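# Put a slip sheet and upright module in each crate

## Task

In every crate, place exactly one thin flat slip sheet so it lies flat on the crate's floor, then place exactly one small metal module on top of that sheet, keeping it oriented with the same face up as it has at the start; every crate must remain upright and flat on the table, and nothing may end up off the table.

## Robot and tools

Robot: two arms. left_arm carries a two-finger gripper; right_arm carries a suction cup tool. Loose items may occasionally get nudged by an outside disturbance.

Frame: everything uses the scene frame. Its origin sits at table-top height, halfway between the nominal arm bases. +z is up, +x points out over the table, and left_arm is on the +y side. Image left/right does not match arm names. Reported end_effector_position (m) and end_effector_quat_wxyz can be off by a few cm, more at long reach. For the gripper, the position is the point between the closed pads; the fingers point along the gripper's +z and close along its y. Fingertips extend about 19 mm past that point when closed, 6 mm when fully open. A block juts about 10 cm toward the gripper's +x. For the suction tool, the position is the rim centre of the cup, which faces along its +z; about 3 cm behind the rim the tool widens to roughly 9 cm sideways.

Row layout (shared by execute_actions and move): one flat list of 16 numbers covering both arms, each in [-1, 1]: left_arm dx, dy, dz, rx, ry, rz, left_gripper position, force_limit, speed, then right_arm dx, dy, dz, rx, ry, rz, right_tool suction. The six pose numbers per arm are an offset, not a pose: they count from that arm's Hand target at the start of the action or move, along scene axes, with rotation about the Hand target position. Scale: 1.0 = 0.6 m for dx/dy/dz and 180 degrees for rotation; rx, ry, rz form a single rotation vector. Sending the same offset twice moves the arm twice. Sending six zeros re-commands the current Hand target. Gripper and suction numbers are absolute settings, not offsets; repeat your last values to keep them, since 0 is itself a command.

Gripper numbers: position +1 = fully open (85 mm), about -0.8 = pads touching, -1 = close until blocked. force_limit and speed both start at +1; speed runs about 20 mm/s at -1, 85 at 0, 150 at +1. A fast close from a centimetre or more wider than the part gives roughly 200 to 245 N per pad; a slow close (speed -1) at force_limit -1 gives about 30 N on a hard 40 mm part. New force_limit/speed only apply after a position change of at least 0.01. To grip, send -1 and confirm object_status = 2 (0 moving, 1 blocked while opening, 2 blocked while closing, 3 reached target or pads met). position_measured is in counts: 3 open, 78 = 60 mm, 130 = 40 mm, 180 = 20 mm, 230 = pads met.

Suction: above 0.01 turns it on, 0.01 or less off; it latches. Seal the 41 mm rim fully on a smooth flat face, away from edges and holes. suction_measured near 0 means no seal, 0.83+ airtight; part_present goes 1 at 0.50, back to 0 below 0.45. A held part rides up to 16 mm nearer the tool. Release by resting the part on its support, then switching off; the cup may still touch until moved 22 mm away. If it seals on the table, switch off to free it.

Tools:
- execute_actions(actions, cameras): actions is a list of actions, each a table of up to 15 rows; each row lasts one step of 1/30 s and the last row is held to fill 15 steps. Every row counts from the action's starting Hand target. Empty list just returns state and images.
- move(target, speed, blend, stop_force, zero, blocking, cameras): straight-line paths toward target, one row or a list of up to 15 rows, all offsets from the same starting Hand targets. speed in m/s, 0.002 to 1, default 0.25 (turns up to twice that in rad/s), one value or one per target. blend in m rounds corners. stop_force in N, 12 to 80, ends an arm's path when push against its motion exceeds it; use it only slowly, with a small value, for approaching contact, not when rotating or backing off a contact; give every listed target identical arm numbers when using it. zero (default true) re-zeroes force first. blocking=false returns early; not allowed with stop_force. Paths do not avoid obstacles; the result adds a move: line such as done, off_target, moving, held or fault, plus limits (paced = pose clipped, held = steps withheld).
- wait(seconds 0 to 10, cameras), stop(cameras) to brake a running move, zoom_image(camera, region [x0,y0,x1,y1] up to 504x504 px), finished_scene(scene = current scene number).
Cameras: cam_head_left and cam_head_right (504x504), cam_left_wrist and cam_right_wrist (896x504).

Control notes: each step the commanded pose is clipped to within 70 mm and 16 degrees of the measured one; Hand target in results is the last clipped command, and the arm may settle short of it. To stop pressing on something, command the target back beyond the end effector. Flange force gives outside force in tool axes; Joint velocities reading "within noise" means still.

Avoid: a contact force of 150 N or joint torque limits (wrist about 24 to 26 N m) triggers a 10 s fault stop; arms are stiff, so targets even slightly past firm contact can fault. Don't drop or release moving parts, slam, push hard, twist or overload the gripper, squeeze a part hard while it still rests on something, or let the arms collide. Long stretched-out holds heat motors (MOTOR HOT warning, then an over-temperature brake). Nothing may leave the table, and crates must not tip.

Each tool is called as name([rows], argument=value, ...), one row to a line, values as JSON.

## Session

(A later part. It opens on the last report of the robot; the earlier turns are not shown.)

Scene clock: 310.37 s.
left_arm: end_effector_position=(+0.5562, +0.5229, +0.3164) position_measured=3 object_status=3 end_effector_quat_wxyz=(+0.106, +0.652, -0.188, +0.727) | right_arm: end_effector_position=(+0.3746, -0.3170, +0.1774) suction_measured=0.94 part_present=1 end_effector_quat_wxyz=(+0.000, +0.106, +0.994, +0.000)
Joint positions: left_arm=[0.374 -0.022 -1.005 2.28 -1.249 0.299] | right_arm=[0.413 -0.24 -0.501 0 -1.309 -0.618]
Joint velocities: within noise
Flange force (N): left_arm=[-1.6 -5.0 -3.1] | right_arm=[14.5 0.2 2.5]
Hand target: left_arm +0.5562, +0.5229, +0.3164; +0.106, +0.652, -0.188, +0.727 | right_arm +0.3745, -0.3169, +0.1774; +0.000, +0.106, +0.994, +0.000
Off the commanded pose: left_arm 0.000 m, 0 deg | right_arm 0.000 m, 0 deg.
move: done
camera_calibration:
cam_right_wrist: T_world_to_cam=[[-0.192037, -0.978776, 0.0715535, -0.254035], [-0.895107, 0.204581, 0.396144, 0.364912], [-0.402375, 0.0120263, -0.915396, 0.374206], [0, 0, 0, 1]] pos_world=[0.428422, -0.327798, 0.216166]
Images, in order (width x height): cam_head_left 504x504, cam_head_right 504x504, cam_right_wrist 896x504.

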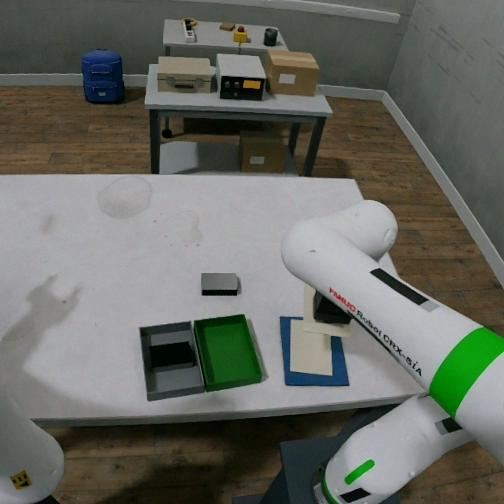

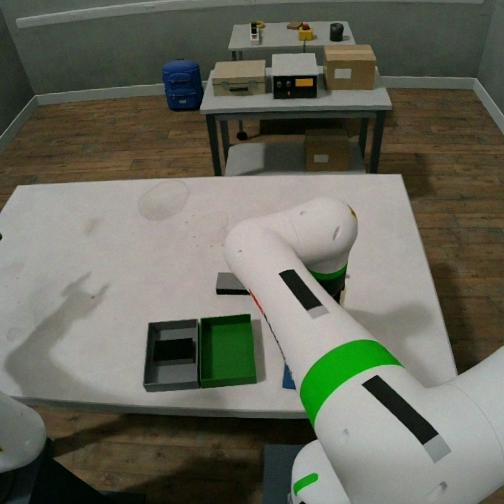

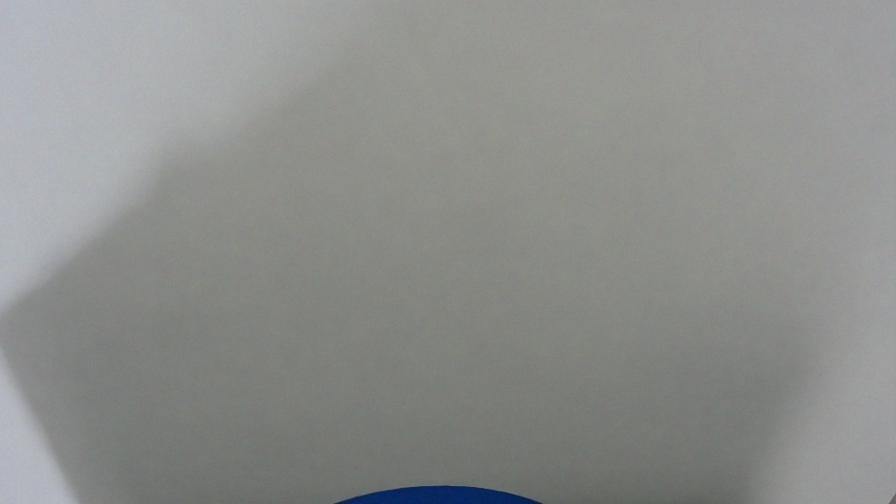

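move([
  [0,0,0,0,0,0,1,1,1,-0.0185,0.3627,0,0,0,0.1078,1],
  [0,0,0,0,0,0,1,1,1,-0.0185,0.3627,-0.21,0,0,0.1078,1],
], speed=[0.2,0.1])

zoom_image(camera="cam_head_left", region=[120, 270, 300, 420])

zoom_image(camera="cam_head_right", region=[120, 270, 300, 420])

Scene clock: 325.03 s.
left_arm: end_effector_position=(+0.5562, +0.5229, +0.3164) position_measured=3 object_status=3 end_effector_quat_wxyz=(+0.106, +0.652, -0.188, +0.727) | right_arm: end_effector_position=(+0.3634, -0.0992, +0.0514) suction_measured=0.94 part_present=1 end_effector_quat_wxyz=(+0.000, -0.063, +0.998, +0.000)
Joint positions: left_arm=[0.374 -0.022 -1.005 2.28 -1.249 0.299] | right_arm=[0.93 0.067 -0.547 0 -0.956 -0.797]
Joint velocities: within noise
Flange force (N): left_arm=[-1.6 -5.3 -3.1] | right_arm=[13.4 -3.0 -3.1]
Hand target: left_arm +0.5562, +0.5229, +0.3164; +0.106, +0.652, -0.188, +0.727 | right_arm +0.3634, -0.0993, +0.0514; +0.000, -0.063, +0.998, +0.000
Off the commanded pose: left_arm 0.000 m, 0 deg | right_arm 0.000 m, 0 deg.
move: done
camera_calibration:
cam_right_wrist: T_world_to_cam=[[0.143921, -0.987019, 0.0712717, -0.156932], [-0.912193, -0.104398, 0.396238, 0.335884], [-0.383654, -0.12204, -0.915378, 0.231676], [0, 0, 0, 1]] pos_world=[0.41786, -0.0915555, 0.090166]

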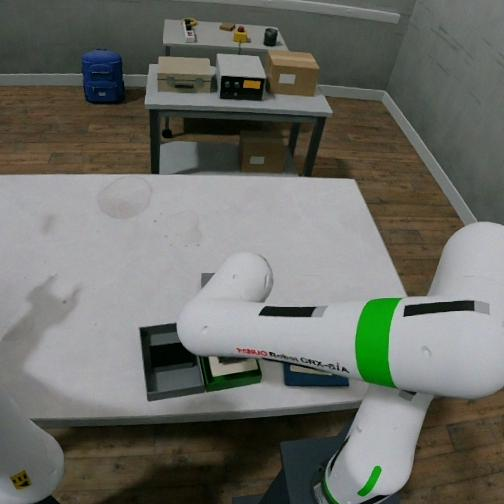

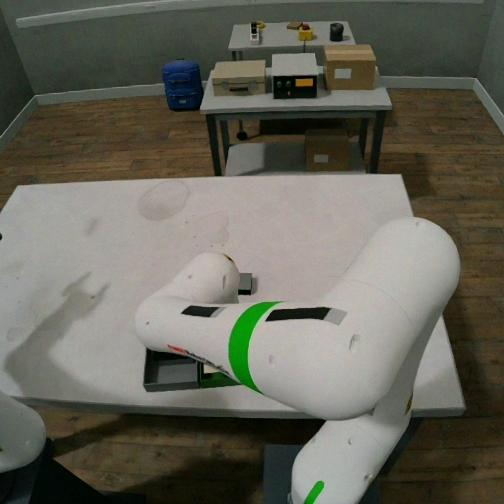

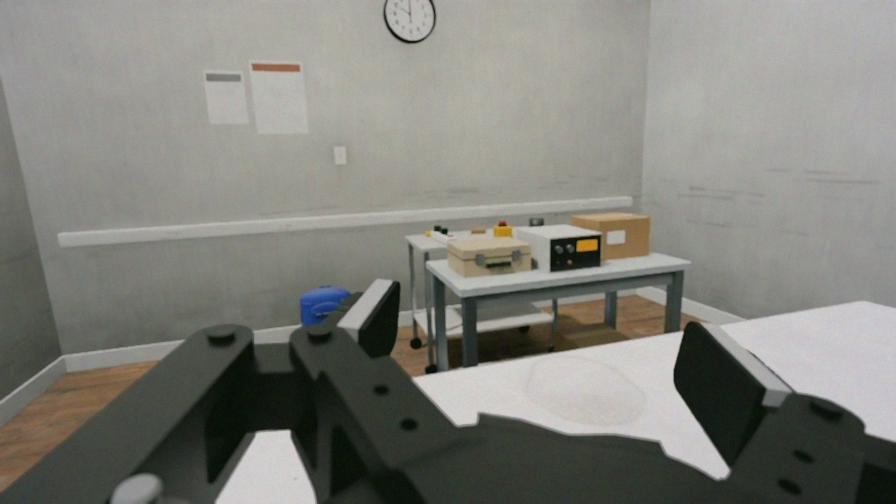

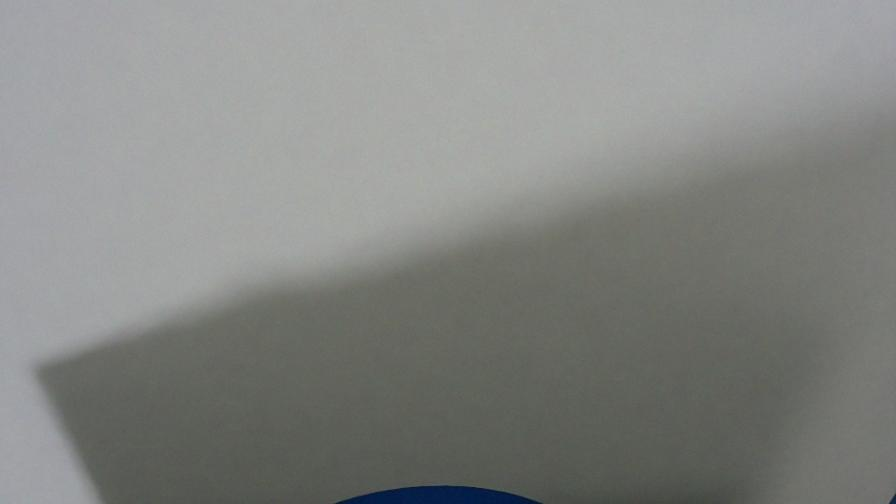

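Scaled by 2.800.

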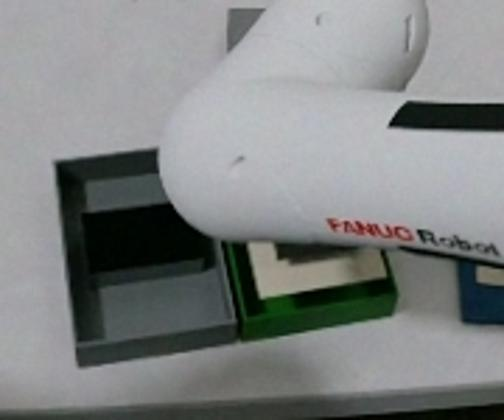

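Scaled by 2.800.

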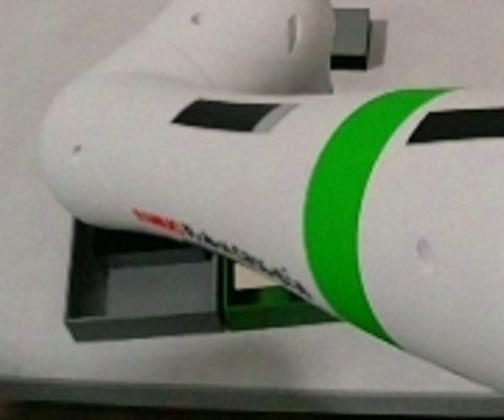

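move(target=[0,0,0,0,0,0,1,1,1,0,0,-0.11,0,0,0,1], speed=0.02, stop_force=12, cameras=["cam_head_left","cam_head_right"])

zoom_image(camera="cam_head_left", region=[120, 270, 300, 420])

zoom_image(camera="cam_head_right", region=[120, 270, 300, 420])

Scene clock: 334.33 s.
left_arm: end_effector_position=(+0.5562, +0.5229, +0.3164) position_measured=3 object_status=3 end_effector_quat_wxyz=(+0.106, +0.652, -0.188, +0.727) | right_arm: end_effector_position=(+0.3635, -0.0992, -0.0117) suction_measured=0.94 part_present=1 end_effector_quat_wxyz=(+0.001, -0.063, +0.998, +0.000)
Joint positions: left_arm=[0.374 -0.022 -1.005 2.28 -1.249 0.299] | right_arm=[0.93 0.185 -0.602 0.001 -0.782 -0.797]
Joint velocities: within noise
Flange force (N): left_arm=[-1.6 -5.1 -3.1] | right_arm=[15.6 -4.2 -41.3]
Hand target: left_arm +0.5562, +0.5229, +0.3164; +0.106, +0.652, -0.188, +0.727 | right_arm +0.3635, -0.0992, -0.0117; +0.001, -0.063, +0.998, +0.000 (not the last commanded pose)
Off the commanded pose: left_arm 0.000 m, 0 deg | right_arm 0.003 m, 0 deg.
move: contact (right_arm)
Images, in order (width x height): cam_head_left 504x504, cam_head_right 504x504.

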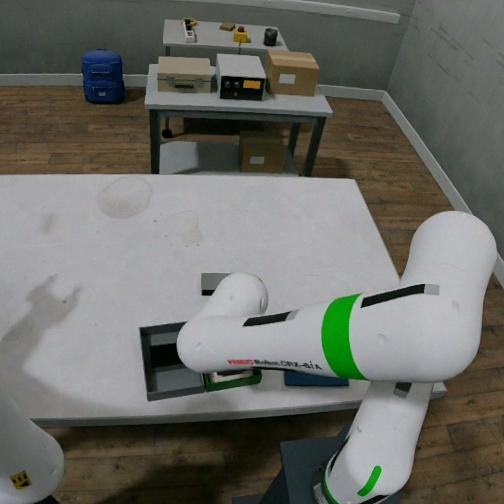

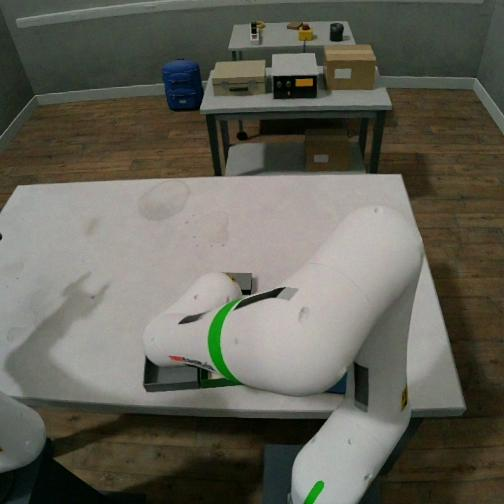

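Scaled by 2.800.

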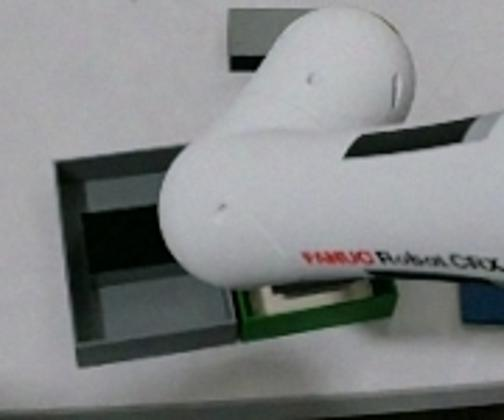

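Scaled by 2.800.

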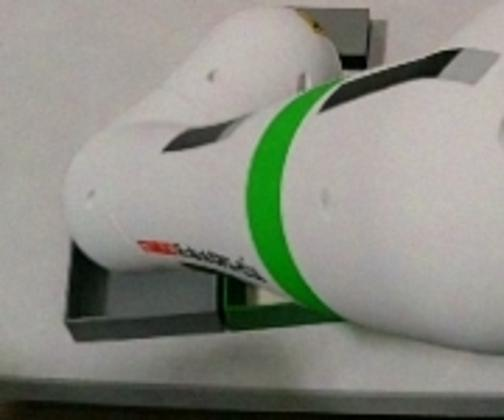

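move([
  [0,0,0,0,0,0,1,1,1,0,0,0,0,0,0,0],
  [0,0,0,0,0,0,1,1,1,0,0,0.05,0,0,0,0],
  [0,0,0,0,0,0,1,1,1,0.128,0.012,0.444,0,0,0,0],
], speed=[0.05,0.03,0.2], cameras=["cam_right_wrist"])

zoom_image(camera="cam_right_wrist", region=[230, 0, 580, 370])

Scene clock: 345.80 s.
left_arm: end_effector_position=(+0.5562, +0.5229, +0.3164) position_measured=3 object_status=3 end_effector_quat_wxyz=(+0.106, +0.652, -0.188, +0.727) | right_arm: end_effector_position=(+0.4403, -0.0920, +0.2547) suction_measured=0.00 part_present=0 end_effector_quat_wxyz=(+0.000, -0.063, +0.998, +0.000)
Joint positions: left_arm=[0.374 -0.022 -1.005 2.28 -1.249 0.299] | right_arm=[0.801 0.058 -0.046 0 -1.466 -0.668]
Joint velocities: within noise
Flange force (N): left_arm=[-1.4 -4.8 -3.5] | right_arm=[13.3 -2.2 3.3]
Hand target: left_arm +0.5562, +0.5229, +0.3164; +0.106, +0.652, -0.188, +0.727 | right_arm +0.4403, -0.0920, +0.2547; +0.001, -0.063, +0.998, +0.000
Off the commanded pose: left_arm 0.000 m, 0 deg | right_arm 0.000 m, 0 deg.
move: done
camera_calibration:
cam_right_wrist: T_world_to_cam=[[0.143862, -0.987033, 0.0712062, -0.175335], [-0.912236, -0.104382, 0.396143, 0.326279], [-0.383573, -0.121947, -0.915424, 0.448136], [0, 0, 0, 1]] pos_world=[0.494761, -0.084355, 0.293466]
Images, in order (width x height): cam_right_wrist 896x504.

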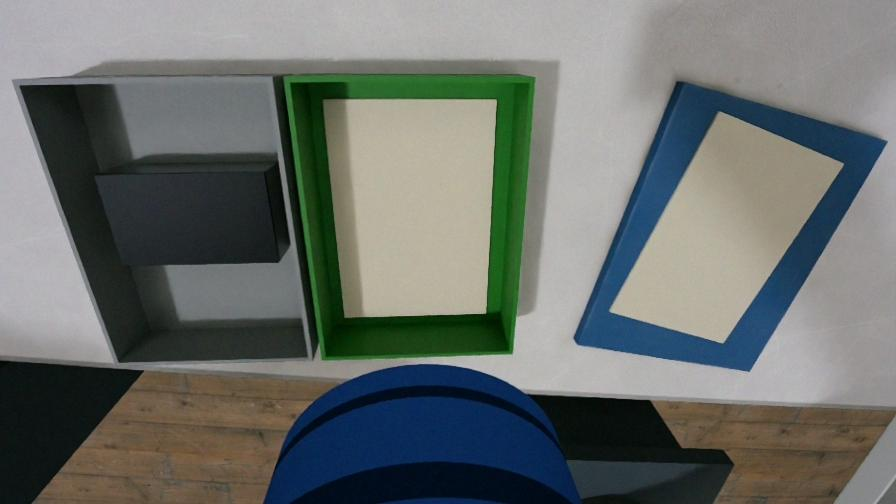

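Scaled by 1.362.

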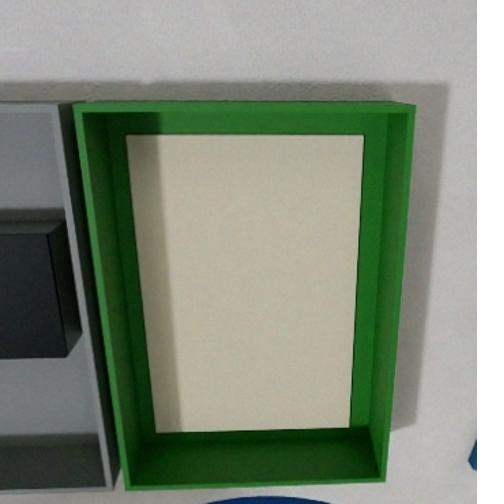

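move(target=[0,0,0,0,0,0,1,1,1,0.2997,-0.001,-0.29,0,0,-0.044,0], cameras=["cam_right_wrist"])

move(target=[0,0,0,0,0,0,1,1,1,0,0,-0.13,0,0,0,1], speed=0.02, stop_force=12, cameras=["cam_right_wrist"])

Scene clock: 363.17 s.
left_arm: end_effector_position=(+0.5562, +0.5229, +0.3164) position_measured=3 object_status=3 end_effector_quat_wxyz=(+0.106, +0.652, -0.188, +0.727) | right_arm: end_effector_position=(+0.6202, -0.0927, +0.0808) suction_measured=0.00 part_present=0 end_effector_quat_wxyz=(+0.001, +0.006, +1.000, +0.000)
Joint positions: left_arm=[0.374 -0.022 -1.005 2.28 -1.249 0.299] | right_arm=[0.586 0.561 0.189 0.001 -1.197 -0.592]
Joint velocities: within noise
Flange force (N): left_arm=[-1.8 -4.8 -3.0] | right_arm=[17.7 -5.6 -2.2]
Hand target: left_arm +0.5562, +0.5229, +0.3164; +0.106, +0.652, -0.188, +0.727 | right_arm +0.6201, -0.0926, +0.0807; +0.001, +0.006, +1.000, +0.000
Off the commanded pose: left_arm 0.000 m, 0 deg | right_arm 0.000 m, 0 deg.
move: done
camera_calibration:
cam_right_wrist: T_world_to_cam=[[0.00660791, -0.997429, 0.0713571, -0.105299], [-0.918083, 0.0222312, 0.395765, 0.574644], [-0.396334, -0.0681269, -0.915575, 0.370778], [0, 0, 0, 1]] pos_world=[0.675219, -0.0925437, 0.119566]
Images, in order (width x height): cam_right_wrist 896x504.

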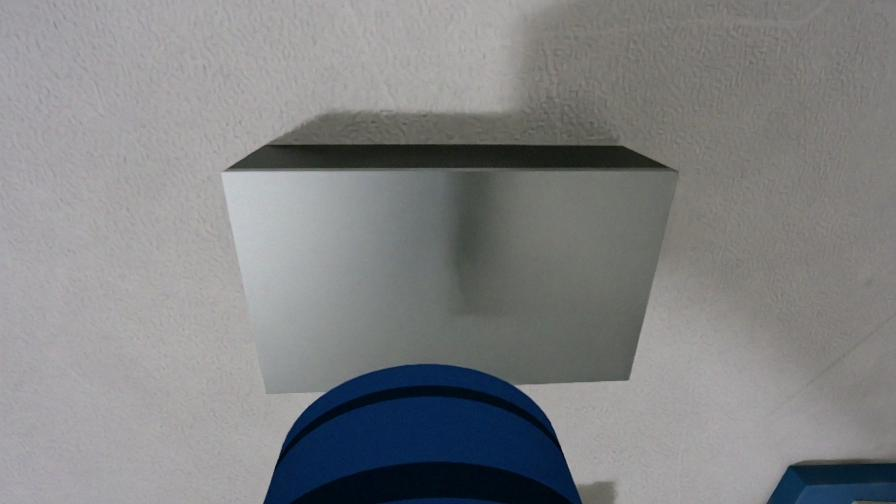

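Scene clock: 367.07 s.
left_arm: end_effector_position=(+0.5562, +0.5229, +0.3164) position_measured=3 object_status=3 end_effector_quat_wxyz=(+0.106, +0.652, -0.188, +0.727) | right_arm: end_effector_position=(+0.6202, -0.0925, +0.0149) suction_measured=1.00 part_present=1 end_effector_quat_wxyz=(+0.001, +0.006, +1.000, +0.000)
Joint positions: left_arm=[0.374 -0.022 -1.005 2.28 -1.249 0.299] | right_arm=[0.586 0.63 0.13 0 -1.069 -0.592]
Joint velocities: within noise
Flange force (N): left_arm=[-1.3 -4.5 -2.9] | right_arm=[22.5 -4.5 -35.5]
Hand target: left_arm +0.5562, +0.5229, +0.3164; +0.106, +0.652, -0.188, +0.727 | right_arm +0.6202, -0.0926, +0.0149; +0.001, +0.006, +1.000, +0.000 (not the last commanded pose)
Off the commanded pose: left_arm 0.000 m, 0 deg | right_arm 0.012 m, 0 deg.
move: contact (right_arm)
camera_calibration:
cam_right_wrist: T_world_to_cam=[[0.00644723, -0.997456, 0.0709929, -0.100369], [-0.918079, 0.0222346, 0.395773, 0.60072], [-0.396345, -0.0677288, -0.9156, 0.310495], [0, 0, 0, 1]] pos_world=[0.675219, -0.0924413, 0.0536657]
Images, in order (width x height): cam_right_wrist 896x504.

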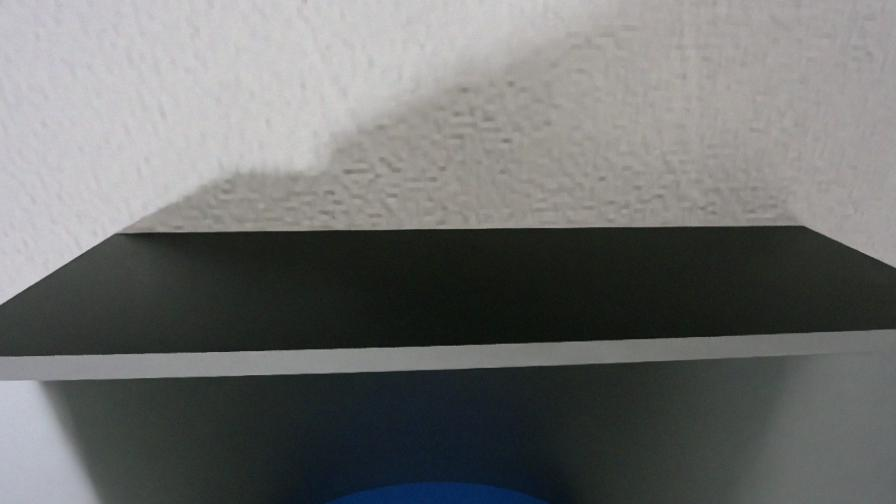

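move([
  [0,0,0,0,0,0,1,1,1,0,0,0.05,0,0,0,1],
  [0,0,0,0,0,0,1,1,1,0,0,0.16,0,0,0,1],
  [0,0,0,0,0,0,1,1,1,-0.387,0.006,0.16,0,0,0.044,1],
  [0,0,0,0,0,0,1,1,1,-0.387,0.006,0.05,0,0,0.044,1],
], speed=[0.06,0.15,0.2,0.08], blend=[0,0.03,0.02,0], cameras=["cam_head_left","cam_right_wrist"])

move(target=[0,0,0,0,0,0,1,1,1,0,0,-0.08,0,0,0,1], speed=0.02, stop_force=12, cameras=["cam_right_wrist"])

Scene clock: 383.30 s.
left_arm: end_effector_position=(+0.5562, +0.5229, +0.3164) position_measured=3 object_status=3 end_effector_quat_wxyz=(+0.106, +0.652, -0.188, +0.727) | right_arm: end_effector_position=(+0.3880, -0.0890, +0.0449) suction_measured=1.00 part_present=1 end_effector_quat_wxyz=(+0.001, -0.063, +0.998, +0.000)
Joint positions: left_arm=[0.374 -0.022 -1.005 2.28 -1.249 0.299] | right_arm=[0.897 0.14 -0.484 0 -0.946 -0.764]
Joint velocities: within noise
Flange force (N): left_arm=[-1.7 -5.4 -3.2] | right_arm=[13.3 -4.0 -1.5]
Hand target: left_arm +0.5562, +0.5229, +0.3164; +0.106, +0.652, -0.188, +0.727 | right_arm +0.3880, -0.0890, +0.0449; +0.001, -0.063, +0.998, +0.000
Off the commanded pose: left_arm 0.000 m, 0 deg | right_arm 0.000 m, 0 deg.
move: done
camera_calibration:
cam_right_wrist: T_world_to_cam=[[0.143853, -0.987047, 0.0710271, -0.149878], [-0.912371, -0.104488, 0.395805, 0.361983], [-0.383256, -0.121741, -0.915584, 0.236237], [0, 0, 0, 1]] pos_world=[0.442363, -0.0813536, 0.0836657]
Images, in order (width x height): cam_head_left 504x504, cam_right_wrist 896x504.

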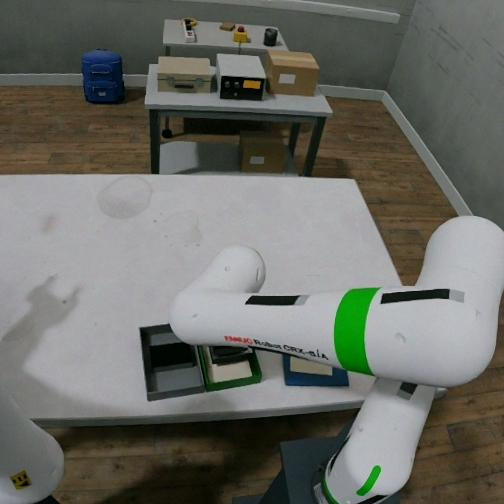

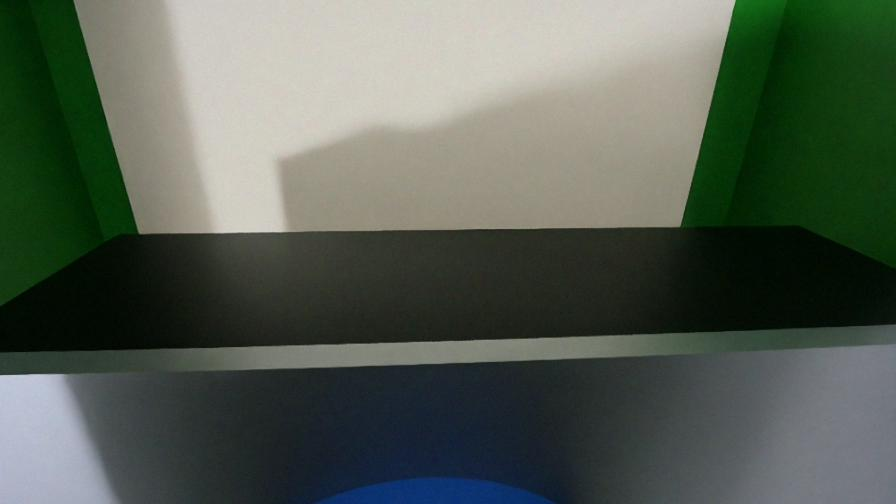

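Scene clock: 385.60 s.
left_arm: end_effector_position=(+0.5562, +0.5229, +0.3164) position_measured=3 object_status=3 end_effector_quat_wxyz=(+0.106, +0.652, -0.188, +0.727) | right_arm: end_effector_position=(+0.3882, -0.0889, +0.0194) suction_measured=1.00 part_present=1 end_effector_quat_wxyz=(+0.001, -0.063, +0.998, +0.000)
Joint positions: left_arm=[0.374 -0.022 -1.005 2.28 -1.249 0.299] | right_arm=[0.897 0.183 -0.507 0.001 -0.879 -0.764]
Joint velocities: within noise
Flange force (N): left_arm=[-1.4 -5.3 -3.0] | right_arm=[15.7 -3.3 -38.6]
Hand target: left_arm +0.5562, +0.5229, +0.3164; +0.106, +0.652, -0.188, +0.727 | right_arm +0.3881, -0.0889, +0.0194; +0.001, -0.063, +0.998, +0.000 (not the last commanded pose)
Off the commanded pose: left_arm 0.000 m, 0 deg | right_arm 0.022 m, 0 deg.
move: contact (right_arm)
camera_calibration:
cam_right_wrist: T_world_to_cam=[[0.144062, -0.987027, 0.0708749, -0.148078], [-0.912509, -0.104793, 0.395406, 0.372331], [-0.38285, -0.121637, -0.915768, 0.212819], [0, 0, 0, 1]] pos_world=[0.442565, -0.0812525, 0.0581654]
Images, in order (width x height): cam_right_wrist 896x504.

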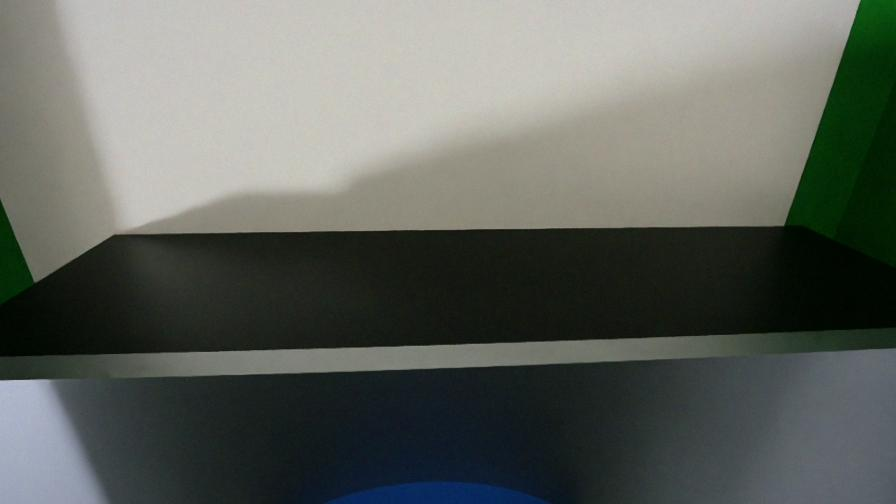

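move([
  [0,0,0,0,0,0,1,1,1,0,0,0.035,0,0,0,1],
  [0,0,0,0,0,0,1,1,1,-0.0015,0.0115,0.035,0,0,0,1],
], speed=0.04, cameras=["cam_right_wrist"])

move(target=[0,0,0,0,0,0,1,1,1,0,0,-0.08,0,0,0,1], speed=0.02, stop_force=12, cameras=["cam_right_wrist"])

Scene clock: 398.80 s.
left_arm: end_effector_position=(+0.5562, +0.5229, +0.3164) position_measured=3 object_status=3 end_effector_quat_wxyz=(+0.106, +0.652, -0.188, +0.727) | right_arm: end_effector_position=(+0.3872, -0.0820, +0.0404) suction_measured=1.00 part_present=1 end_effector_quat_wxyz=(+0.001, -0.063, +0.998, +0.000)
Joint positions: left_arm=[0.374 -0.022 -1.005 2.28 -1.249 0.299] | right_arm=[0.909 0.155 -0.48 0.001 -0.935 -0.776]
Joint velocities: within noise
Flange force (N): left_arm=[-1.6 -4.6 -3.2] | right_arm=[14.2 -4.5 -2.5]
Hand target: left_arm +0.5562, +0.5229, +0.3164; +0.106, +0.652, -0.188, +0.727 | right_arm +0.3872, -0.0820, +0.0404; +0.001, -0.063, +0.998, +0.000
Off the commanded pose: left_arm 0.000 m, 0 deg | right_arm 0.000 m, 0 deg.
move: done
camera_calibration:
cam_right_wrist: T_world_to_cam=[[0.144014, -0.987026, 0.0709951, -0.142615], [-0.912468, -0.104686, 0.395529, 0.363908], [-0.382966, -0.121743, -0.915705, 0.232583], [0, 0, 0, 1]] pos_world=[0.441664, -0.0743533, 0.0791655]
Images, in order (width x height): cam_right_wrist 896x504.

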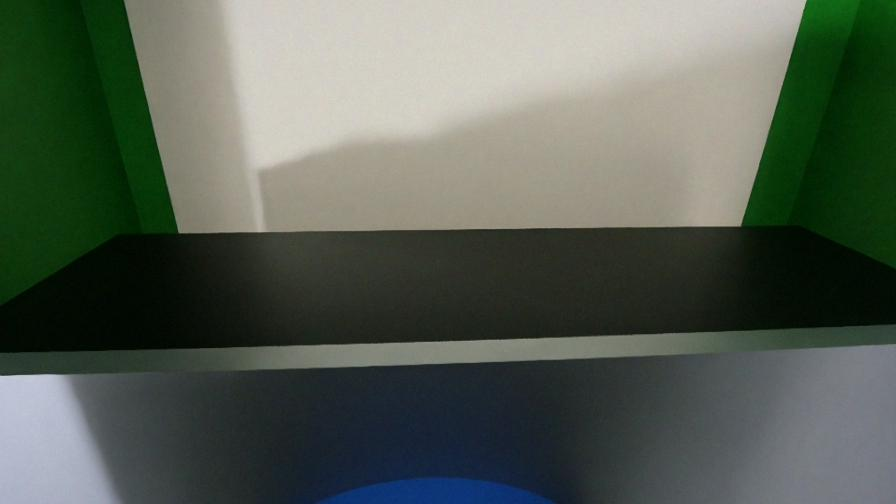

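Scene clock: 400.43 s.
left_arm: end_effector_position=(+0.5562, +0.5229, +0.3164) position_measured=3 object_status=3 end_effector_quat_wxyz=(+0.106, +0.652, -0.188, +0.727) | right_arm: end_effector_position=(+0.3874, -0.0819, +0.0195) suction_measured=1.00 part_present=1 end_effector_quat_wxyz=(+0.001, -0.063, +0.998, +0.000)
Joint positions: left_arm=[0.374 -0.022 -1.005 2.28 -1.249 0.299] | right_arm=[0.909 0.19 -0.498 0.001 -0.88 -0.776]
Joint velocities: within noise
Flange force (N): left_arm=[-1.3 -5.2 -3.3] | right_arm=[15.0 -3.5 -36.3]
Hand target: left_arm +0.5562, +0.5229, +0.3164; +0.106, +0.652, -0.188, +0.727 | right_arm +0.3874, -0.0819, +0.0194; +0.001, -0.063, +0.998, +0.000 (not the last commanded pose)
Off the commanded pose: left_arm 0.000 m, 0 deg | right_arm 0.027 m, 0 deg.
move: contact (right_arm)
camera_calibration:
cam_right_wrist: T_world_to_cam=[[0.144261, -0.986993, 0.0709492, -0.141151], [-0.912637, -0.104994, 0.395057, 0.372359], [-0.382469, -0.121742, -0.915913, 0.213288], [0, 0, 0, 1]] pos_world=[0.441767, -0.0742528, 0.0582651]
Images, in order (width x height): cam_right_wrist 896x504.

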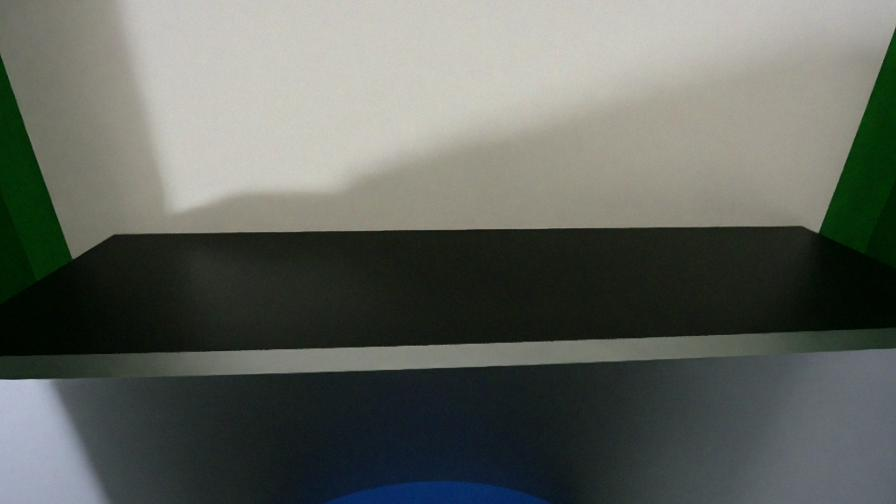

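move([
  [0,0,0,0,0,0,1,1,1,0,0,0,0,0,0,0],
  [0,0,0,0,0,0,1,1,1,0,0,0.05,0,0,0,0],
  [0,0,0,0,0,0,1,1,1,0,0.03,0.19,0,0,0,0],
  [0,0,0,0,0,0,1,1,1,0.003,0.22,0.12,0,0,0,0],
], blend=[0,0,0.03,0], speed=[0.05,0.04,0.15,0.2], cameras=["cam_right_wrist","cam_head_left"])

Scene clock: 412.70 s.
left_arm: end_effector_position=(+0.5562, +0.5229, +0.3164) position_measured=3 object_status=3 end_effector_quat_wxyz=(+0.106, +0.652, -0.188, +0.727) | right_arm: end_effector_position=(+0.3891, +0.0502, +0.0914) suction_measured=0.00 part_present=0 end_effector_quat_wxyz=(+0.001, -0.063, +0.998, +0.001)
Joint positions: left_arm=[0.374 -0.022 -1.005 2.28 -1.249 0.299] | right_arm=[1.067 0.285 -0.178 0.001 -1.105 -0.934]
Joint velocities: within noise
Flange force (N): left_arm=[-1.5 -4.7 -3.2] | right_arm=[13.8 -8.1 -1.6]
Hand target: left_arm +0.5562, +0.5229, +0.3164; +0.106, +0.652, -0.188, +0.727 | right_arm +0.3892, +0.0501, +0.0914; +0.001, -0.063, +0.998, +0.000
Off the commanded pose: left_arm 0.000 m, 0 deg | right_arm 0.000 m, 0 deg.
move: done
camera_calibration:
cam_right_wrist: T_world_to_cam=[[0.144104, -0.987045, 0.0705434, -0.0161074], [-0.912547, -0.104978, 0.395269, 0.359347], [-0.382743, -0.121334, -0.915853, 0.296083], [0, 0, 0, 1]] pos_world=[0.443566, 0.0577496, 0.130265]
Images, in order (width x height): cam_head_left 504x504, cam_right_wrist 896x504.

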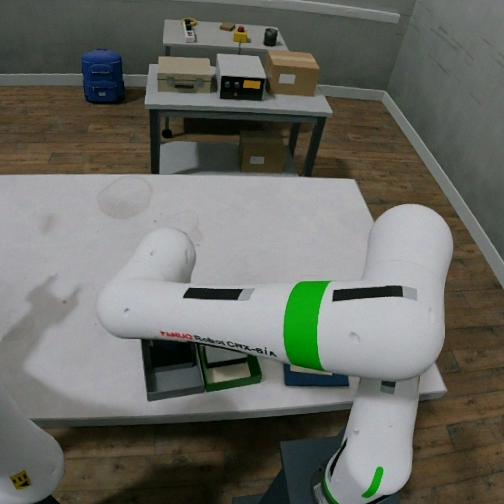

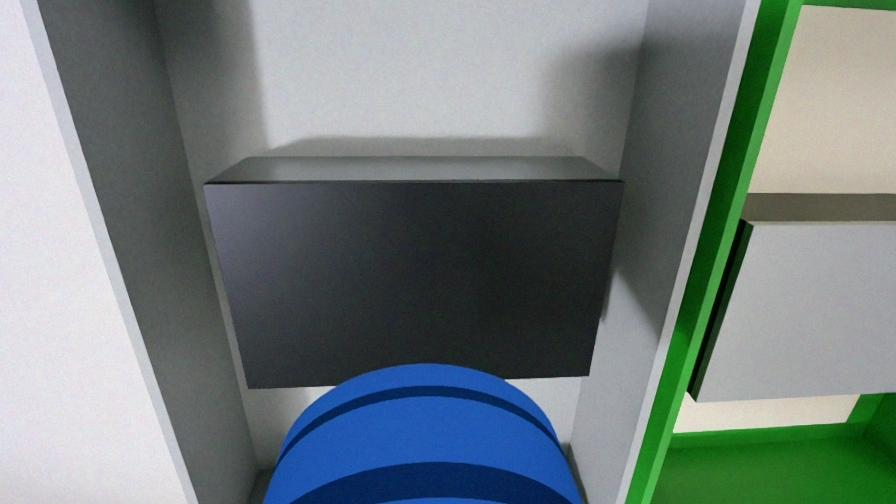

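move(target=[0,0,0,0,0,0,1,1,1,-0.002,0.001,-0.15,0,0,0,1], speed=0.02, stop_force=12, cameras=["cam_right_wrist"])

move([
  [0,0,0,0,0,0,1,1,1,0,0,0.05,0,0,0,1],
  [0,0,0,0,0,0,1,1,1,0,0,0.16,0,0,0,1],
  [0,0,0,0,0,0,1,1,1,0.3717,0.0,0.16,0,0,0,1],
  [0,0,0,0,0,0,1,1,1,0.3717,0.0,0.03,0,0,0,1],
], speed=[0.06,0.15,0.2,0.1], blend=[0,0.03,0.03,0], cameras=["cam_head_left","cam_right_wrist"])

move(target=[0,0,0,0,0,0,1,1,1,0,0,-0.08,0,0,0,1], speed=0.02, stop_force=12, cameras=["cam_right_wrist"])

Scene clock: 435.77 s.
left_arm: end_effector_position=(+0.5562, +0.5229, +0.3164) position_measured=3 object_status=3 end_effector_quat_wxyz=(+0.106, +0.652, -0.188, +0.727) | right_arm: end_effector_position=(+0.3883, +0.0507, +0.0175) suction_measured=1.00 part_present=1 end_effector_quat_wxyz=(+0.001, -0.064, +0.998, +0.001)
Joint positions: left_arm=[0.374 -0.022 -1.005 2.28 -1.249 0.299] | right_arm=[1.069 0.38 -0.25 0.002 -0.939 -0.937]
Joint velocities: within noise
Flange force (N): left_arm=[-1.7 -5.6 -3.3] | right_arm=[22.9 -9.9 -47.2]
Hand target: left_arm +0.5562, +0.5229, +0.3164; +0.106, +0.652, -0.188, +0.727 | right_arm +0.3882, +0.0507, +0.0175; +0.001, -0.064, +0.998, +0.001 (not the last commanded pose)
Off the commanded pose: left_arm 0.000 m, 0 deg | right_arm 0.016 m, 0 deg.
move: contact (right_arm)
camera_calibration:
cam_right_wrist: T_world_to_cam=[[0.144516, -0.986961, 0.0708685, -0.0103801], [-0.912734, -0.105302, 0.394752, 0.387933], [-0.382142, -0.121732, -0.916051, 0.227898], [0, 0, 0, 1]] pos_world=[0.442669, 0.0583477, 0.0563649]
Images, in order (width x height): cam_right_wrist 896x504.

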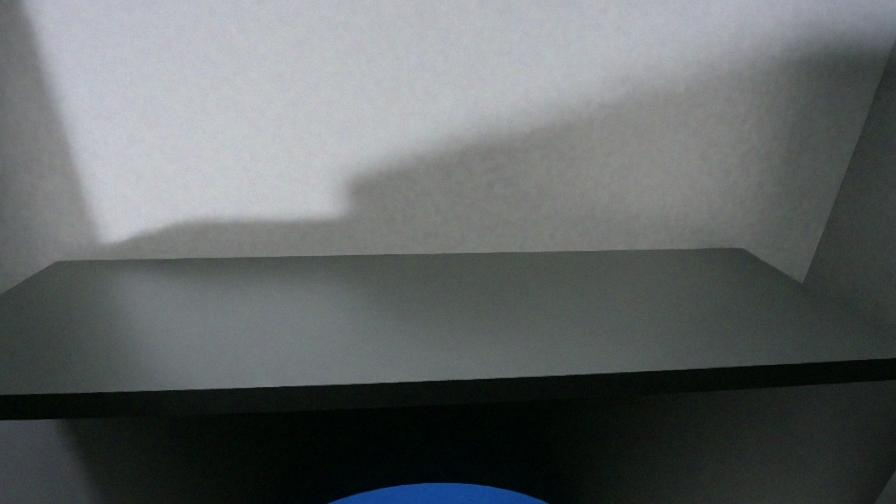

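Scene clock: 438.97 s.
left_arm: end_effector_position=(+0.5562, +0.5229, +0.3164) position_measured=3 object_status=3 end_effector_quat_wxyz=(+0.106, +0.652, -0.188, +0.727) | right_arm: end_effector_position=(+0.6113, +0.0507, +0.0355) suction_measured=1.00 part_present=1 end_effector_quat_wxyz=(+0.001, -0.064, +0.998, +0.001)
Joint positions: left_arm=[0.374 -0.022 -1.005 2.28 -1.249 0.299] | right_arm=[0.768 0.741 0.368 0.001 -1.195 -0.635]
Joint velocities: within noise
Flange force (N): left_arm=[-1.3 -5.0 -2.9] | right_arm=[19.5 -7.0 -1.7]
Hand target: left_arm +0.5562, +0.5229, +0.3164; +0.106, +0.652, -0.188, +0.727 | right_arm +0.6113, +0.0507, +0.0355; +0.001, -0.064, +0.998, +0.001
Off the commanded pose: left_arm 0.000 m, 0 deg | right_arm 0.000 m, 0 deg.
move: done
camera_calibration:
cam_right_wrist: T_world_to_cam=[[0.144386, -0.986986, 0.070795, -0.0437888], [-0.912666, -0.105185, 0.394939, 0.5843], [-0.382353, -0.121636, -0.915975, 0.329734], [0, 0, 0, 1]] pos_world=[0.665668, 0.0583481, 0.0743651]
Images, in order (width x height): cam_head_left 504x504, cam_right_wrist 896x504.

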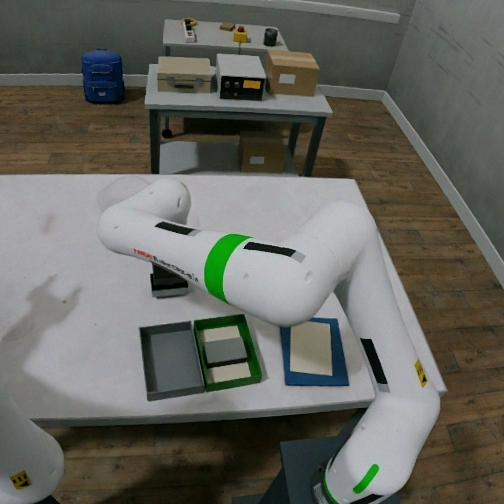

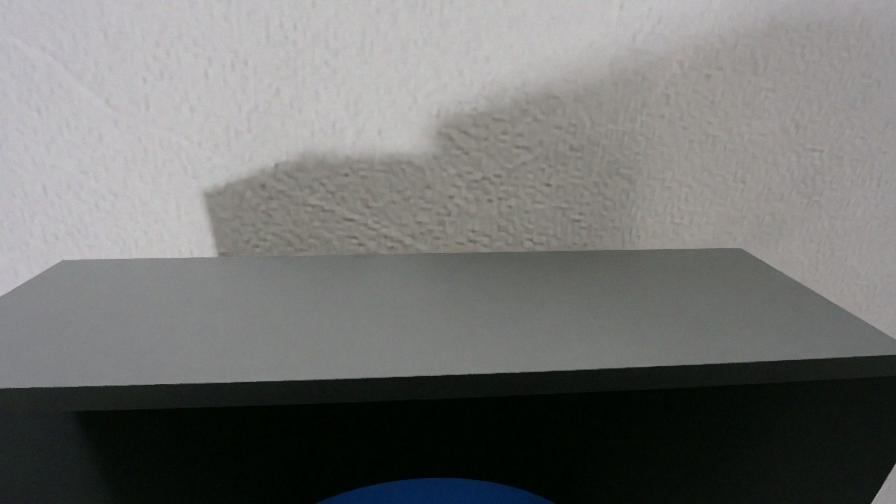

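Scene clock: 440.57 s.
left_arm: end_effector_position=(+0.5562, +0.5229, +0.3164) position_measured=3 object_status=3 end_effector_quat_wxyz=(+0.106, +0.652, -0.188, +0.727) | right_arm: end_effector_position=(+0.6114, +0.0507, +0.0152) suction_measured=1.00 part_present=1 end_effector_quat_wxyz=(+0.001, -0.064, +0.998, +0.001)
Joint positions: left_arm=[0.374 -0.022 -1.005 2.28 -1.249 0.299] | right_arm=[0.768 0.762 0.351 0.001 -1.157 -0.635]
Joint velocities: within noise
Flange force (N): left_arm=[-1.4 -4.9 -3.2] | right_arm=[22.7 -5.5 -29.0]
Hand target: left_arm +0.5562, +0.5229, +0.3164; +0.106, +0.652, -0.188, +0.727 | right_arm +0.6114, +0.0507, +0.0152; +0.001, -0.064, +0.998, +0.001 (not the last commanded pose)
Off the commanded pose: left_arm 0.000 m, 0 deg | right_arm 0.028 m, 0 deg.
move: contact (right_arm)
camera_calibration:
cam_right_wrist: T_world_to_cam=[[0.144402, -0.986988, 0.070728, -0.0423729], [-0.912834, -0.105281, 0.394526, 0.592551], [-0.381946, -0.121533, -0.916159, 0.310911], [0, 0, 0, 1]] pos_world=[0.665771, 0.0583488, 0.0540648]
Images, in order (width x height): cam_right_wrist 896x504.

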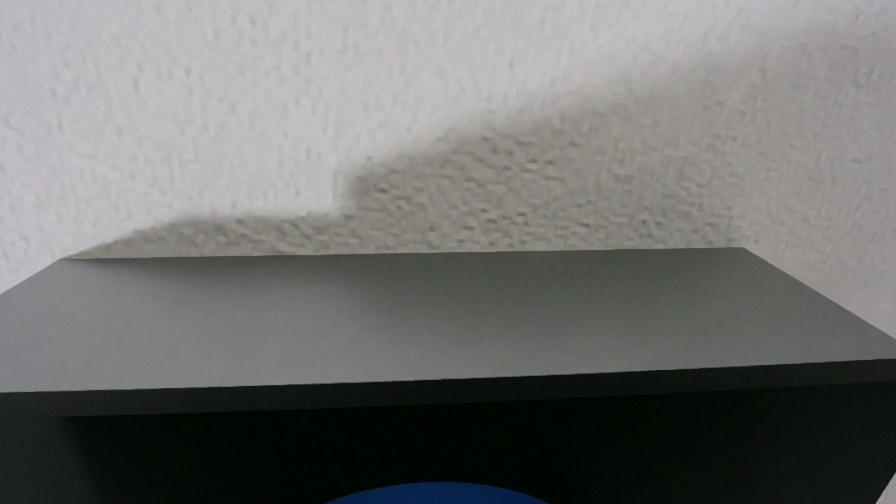

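move([
  [0,0,0,0,0,0,1,1,1,0,0,0,0,0,0,0],
  [0,0,0,0,0,0,1,1,1,0,0,0.05,0,0,0,0],
  [0,0,0,0,0,0,1,1,1,-0.31,0.003,0.4,0,0,0,0],
], speed=[0.05,0.04,0.2], cameras=["cam_right_wrist"])

zoom_image(camera="cam_right_wrist", region=[250, 0, 640, 390])

move(target=[0,0,0,0,0,0,1,1,1,0.0236,-0.617,0,0,0,-0.108,0], cameras=["cam_right_wrist"])

zoom_image(camera="cam_right_wrist", region=[310, 50, 570, 330])

Scene clock: 454.17 s.
left_arm: end_effector_position=(+0.5562, +0.5229, +0.3164) position_measured=3 object_status=3 end_effector_quat_wxyz=(+0.106, +0.652, -0.188, +0.727) | right_arm: end_effector_position=(+0.4254, +0.0525, +0.2551) suction_measured=0.00 part_present=0 end_effector_quat_wxyz=(+0.001, -0.064, +0.998, +0.001)
Joint positions: left_arm=[0.374 -0.022 -1.005 2.28 -1.249 0.299] | right_arm=[1.009 0.245 0.168 0.001 -1.492 -0.876]
Joint velocities: within noise
Flange force (N): left_arm=[-1.7 -4.9 -2.9] | right_arm=[14.8 -8.3 3.8]
Hand target: left_arm +0.5562, +0.5229, +0.3164; +0.106, +0.652, -0.188, +0.727 | right_arm +0.4254, +0.0525, +0.2552; +0.001, -0.064, +0.998, +0.001
Off the commanded pose: left_arm 0.000 m, 0 deg | right_arm 0.000 m, 0 deg.
move: done
camera_calibration:
cam_right_wrist: T_world_to_cam=[[0.144278, -0.986996, 0.070866, -0.0306866], [-0.912769, -0.105086, 0.394727, 0.328204], [-0.382147, -0.121635, -0.916062, 0.459948], [0, 0, 0, 1]] pos_world=[0.479769, 0.0601479, 0.293965]
Images, in order (width x height): cam_right_wrist 896x504.

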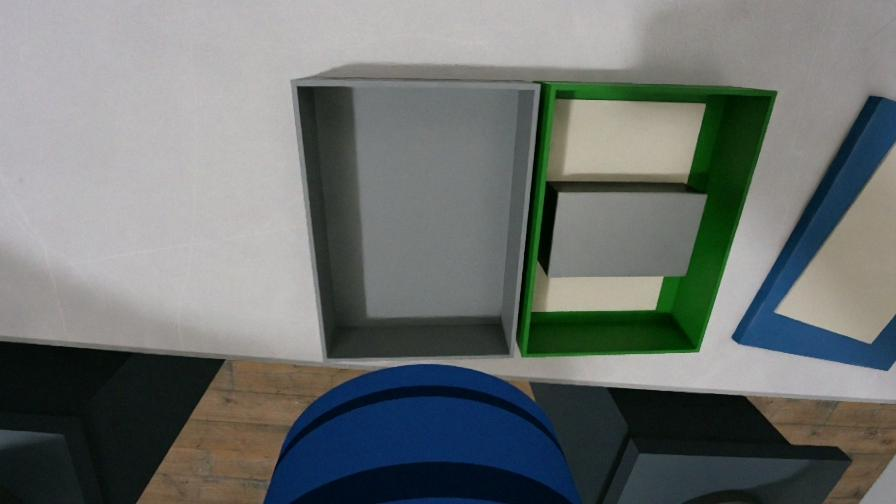

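Scaled by 1.292.

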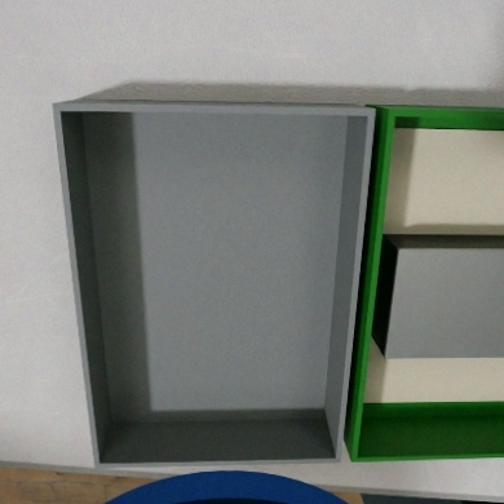

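Scene clock: 456.10 s.
left_arm: end_effector_position=(+0.5562, +0.5229, +0.3164) position_measured=3 object_status=3 end_effector_quat_wxyz=(+0.106, +0.652, -0.188, +0.727) | right_arm: end_effector_position=(+0.4395, -0.3177, +0.2552) suction_measured=0.00 part_present=0 end_effector_quat_wxyz=(+0.001, +0.106, +0.994, +0.000)
Joint positions: left_arm=[0.374 -0.022 -1.005 2.28 -1.249 0.299] | right_arm=[0.344 -0.101 -0.201 0.001 -1.468 -0.549]
Joint velocities: within noise
Flange force (N): left_arm=[-1.9 -5.7 -3.3] | right_arm=[12.2 -1.4 3.6]
Hand target: left_arm +0.5562, +0.5229, +0.3164; +0.106, +0.652, -0.188, +0.727 | right_arm +0.4395, -0.3177, +0.2552; +0.001, +0.106, +0.994, +0.000
Off the commanded pose: left_arm 0.000 m, 0 deg | right_arm 0.000 m, 0 deg.
move: done
camera_calibration:
cam_right_wrist: T_world_to_cam=[[-0.192278, -0.97879, 0.0707124, -0.247562], [-0.895811, 0.204485, 0.394599, 0.393089], [-0.400689, 0.0125277, -0.916129, 0.471191], [0, 0, 0, 1]] pos_world=[0.493334, -0.328595, 0.294065]
Images, in order (width x height): cam_right_wrist 896x504.

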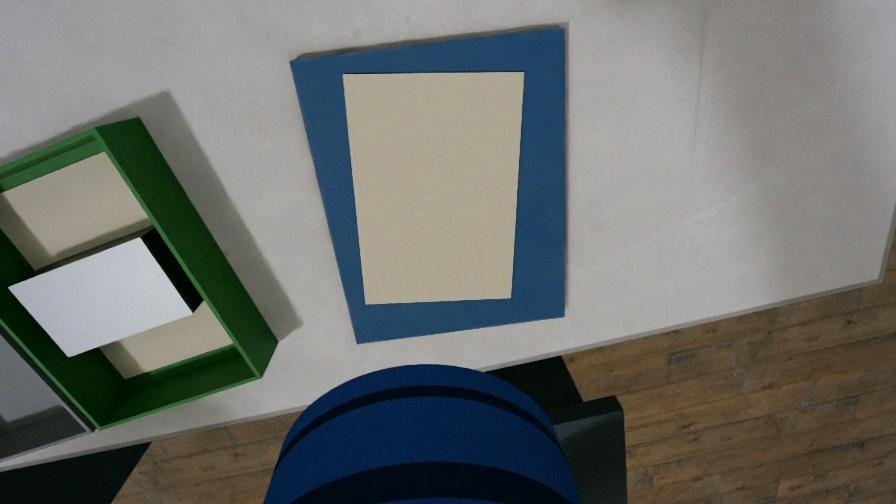

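Scaled by 1.800.

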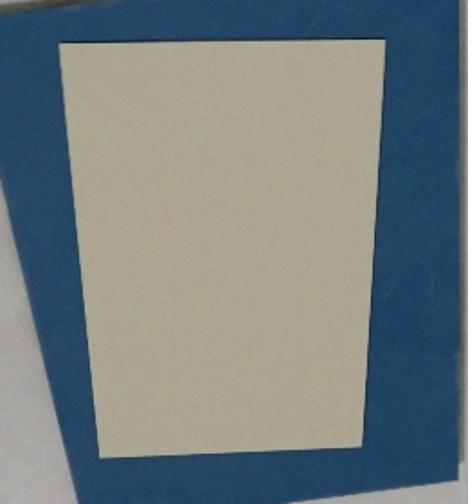

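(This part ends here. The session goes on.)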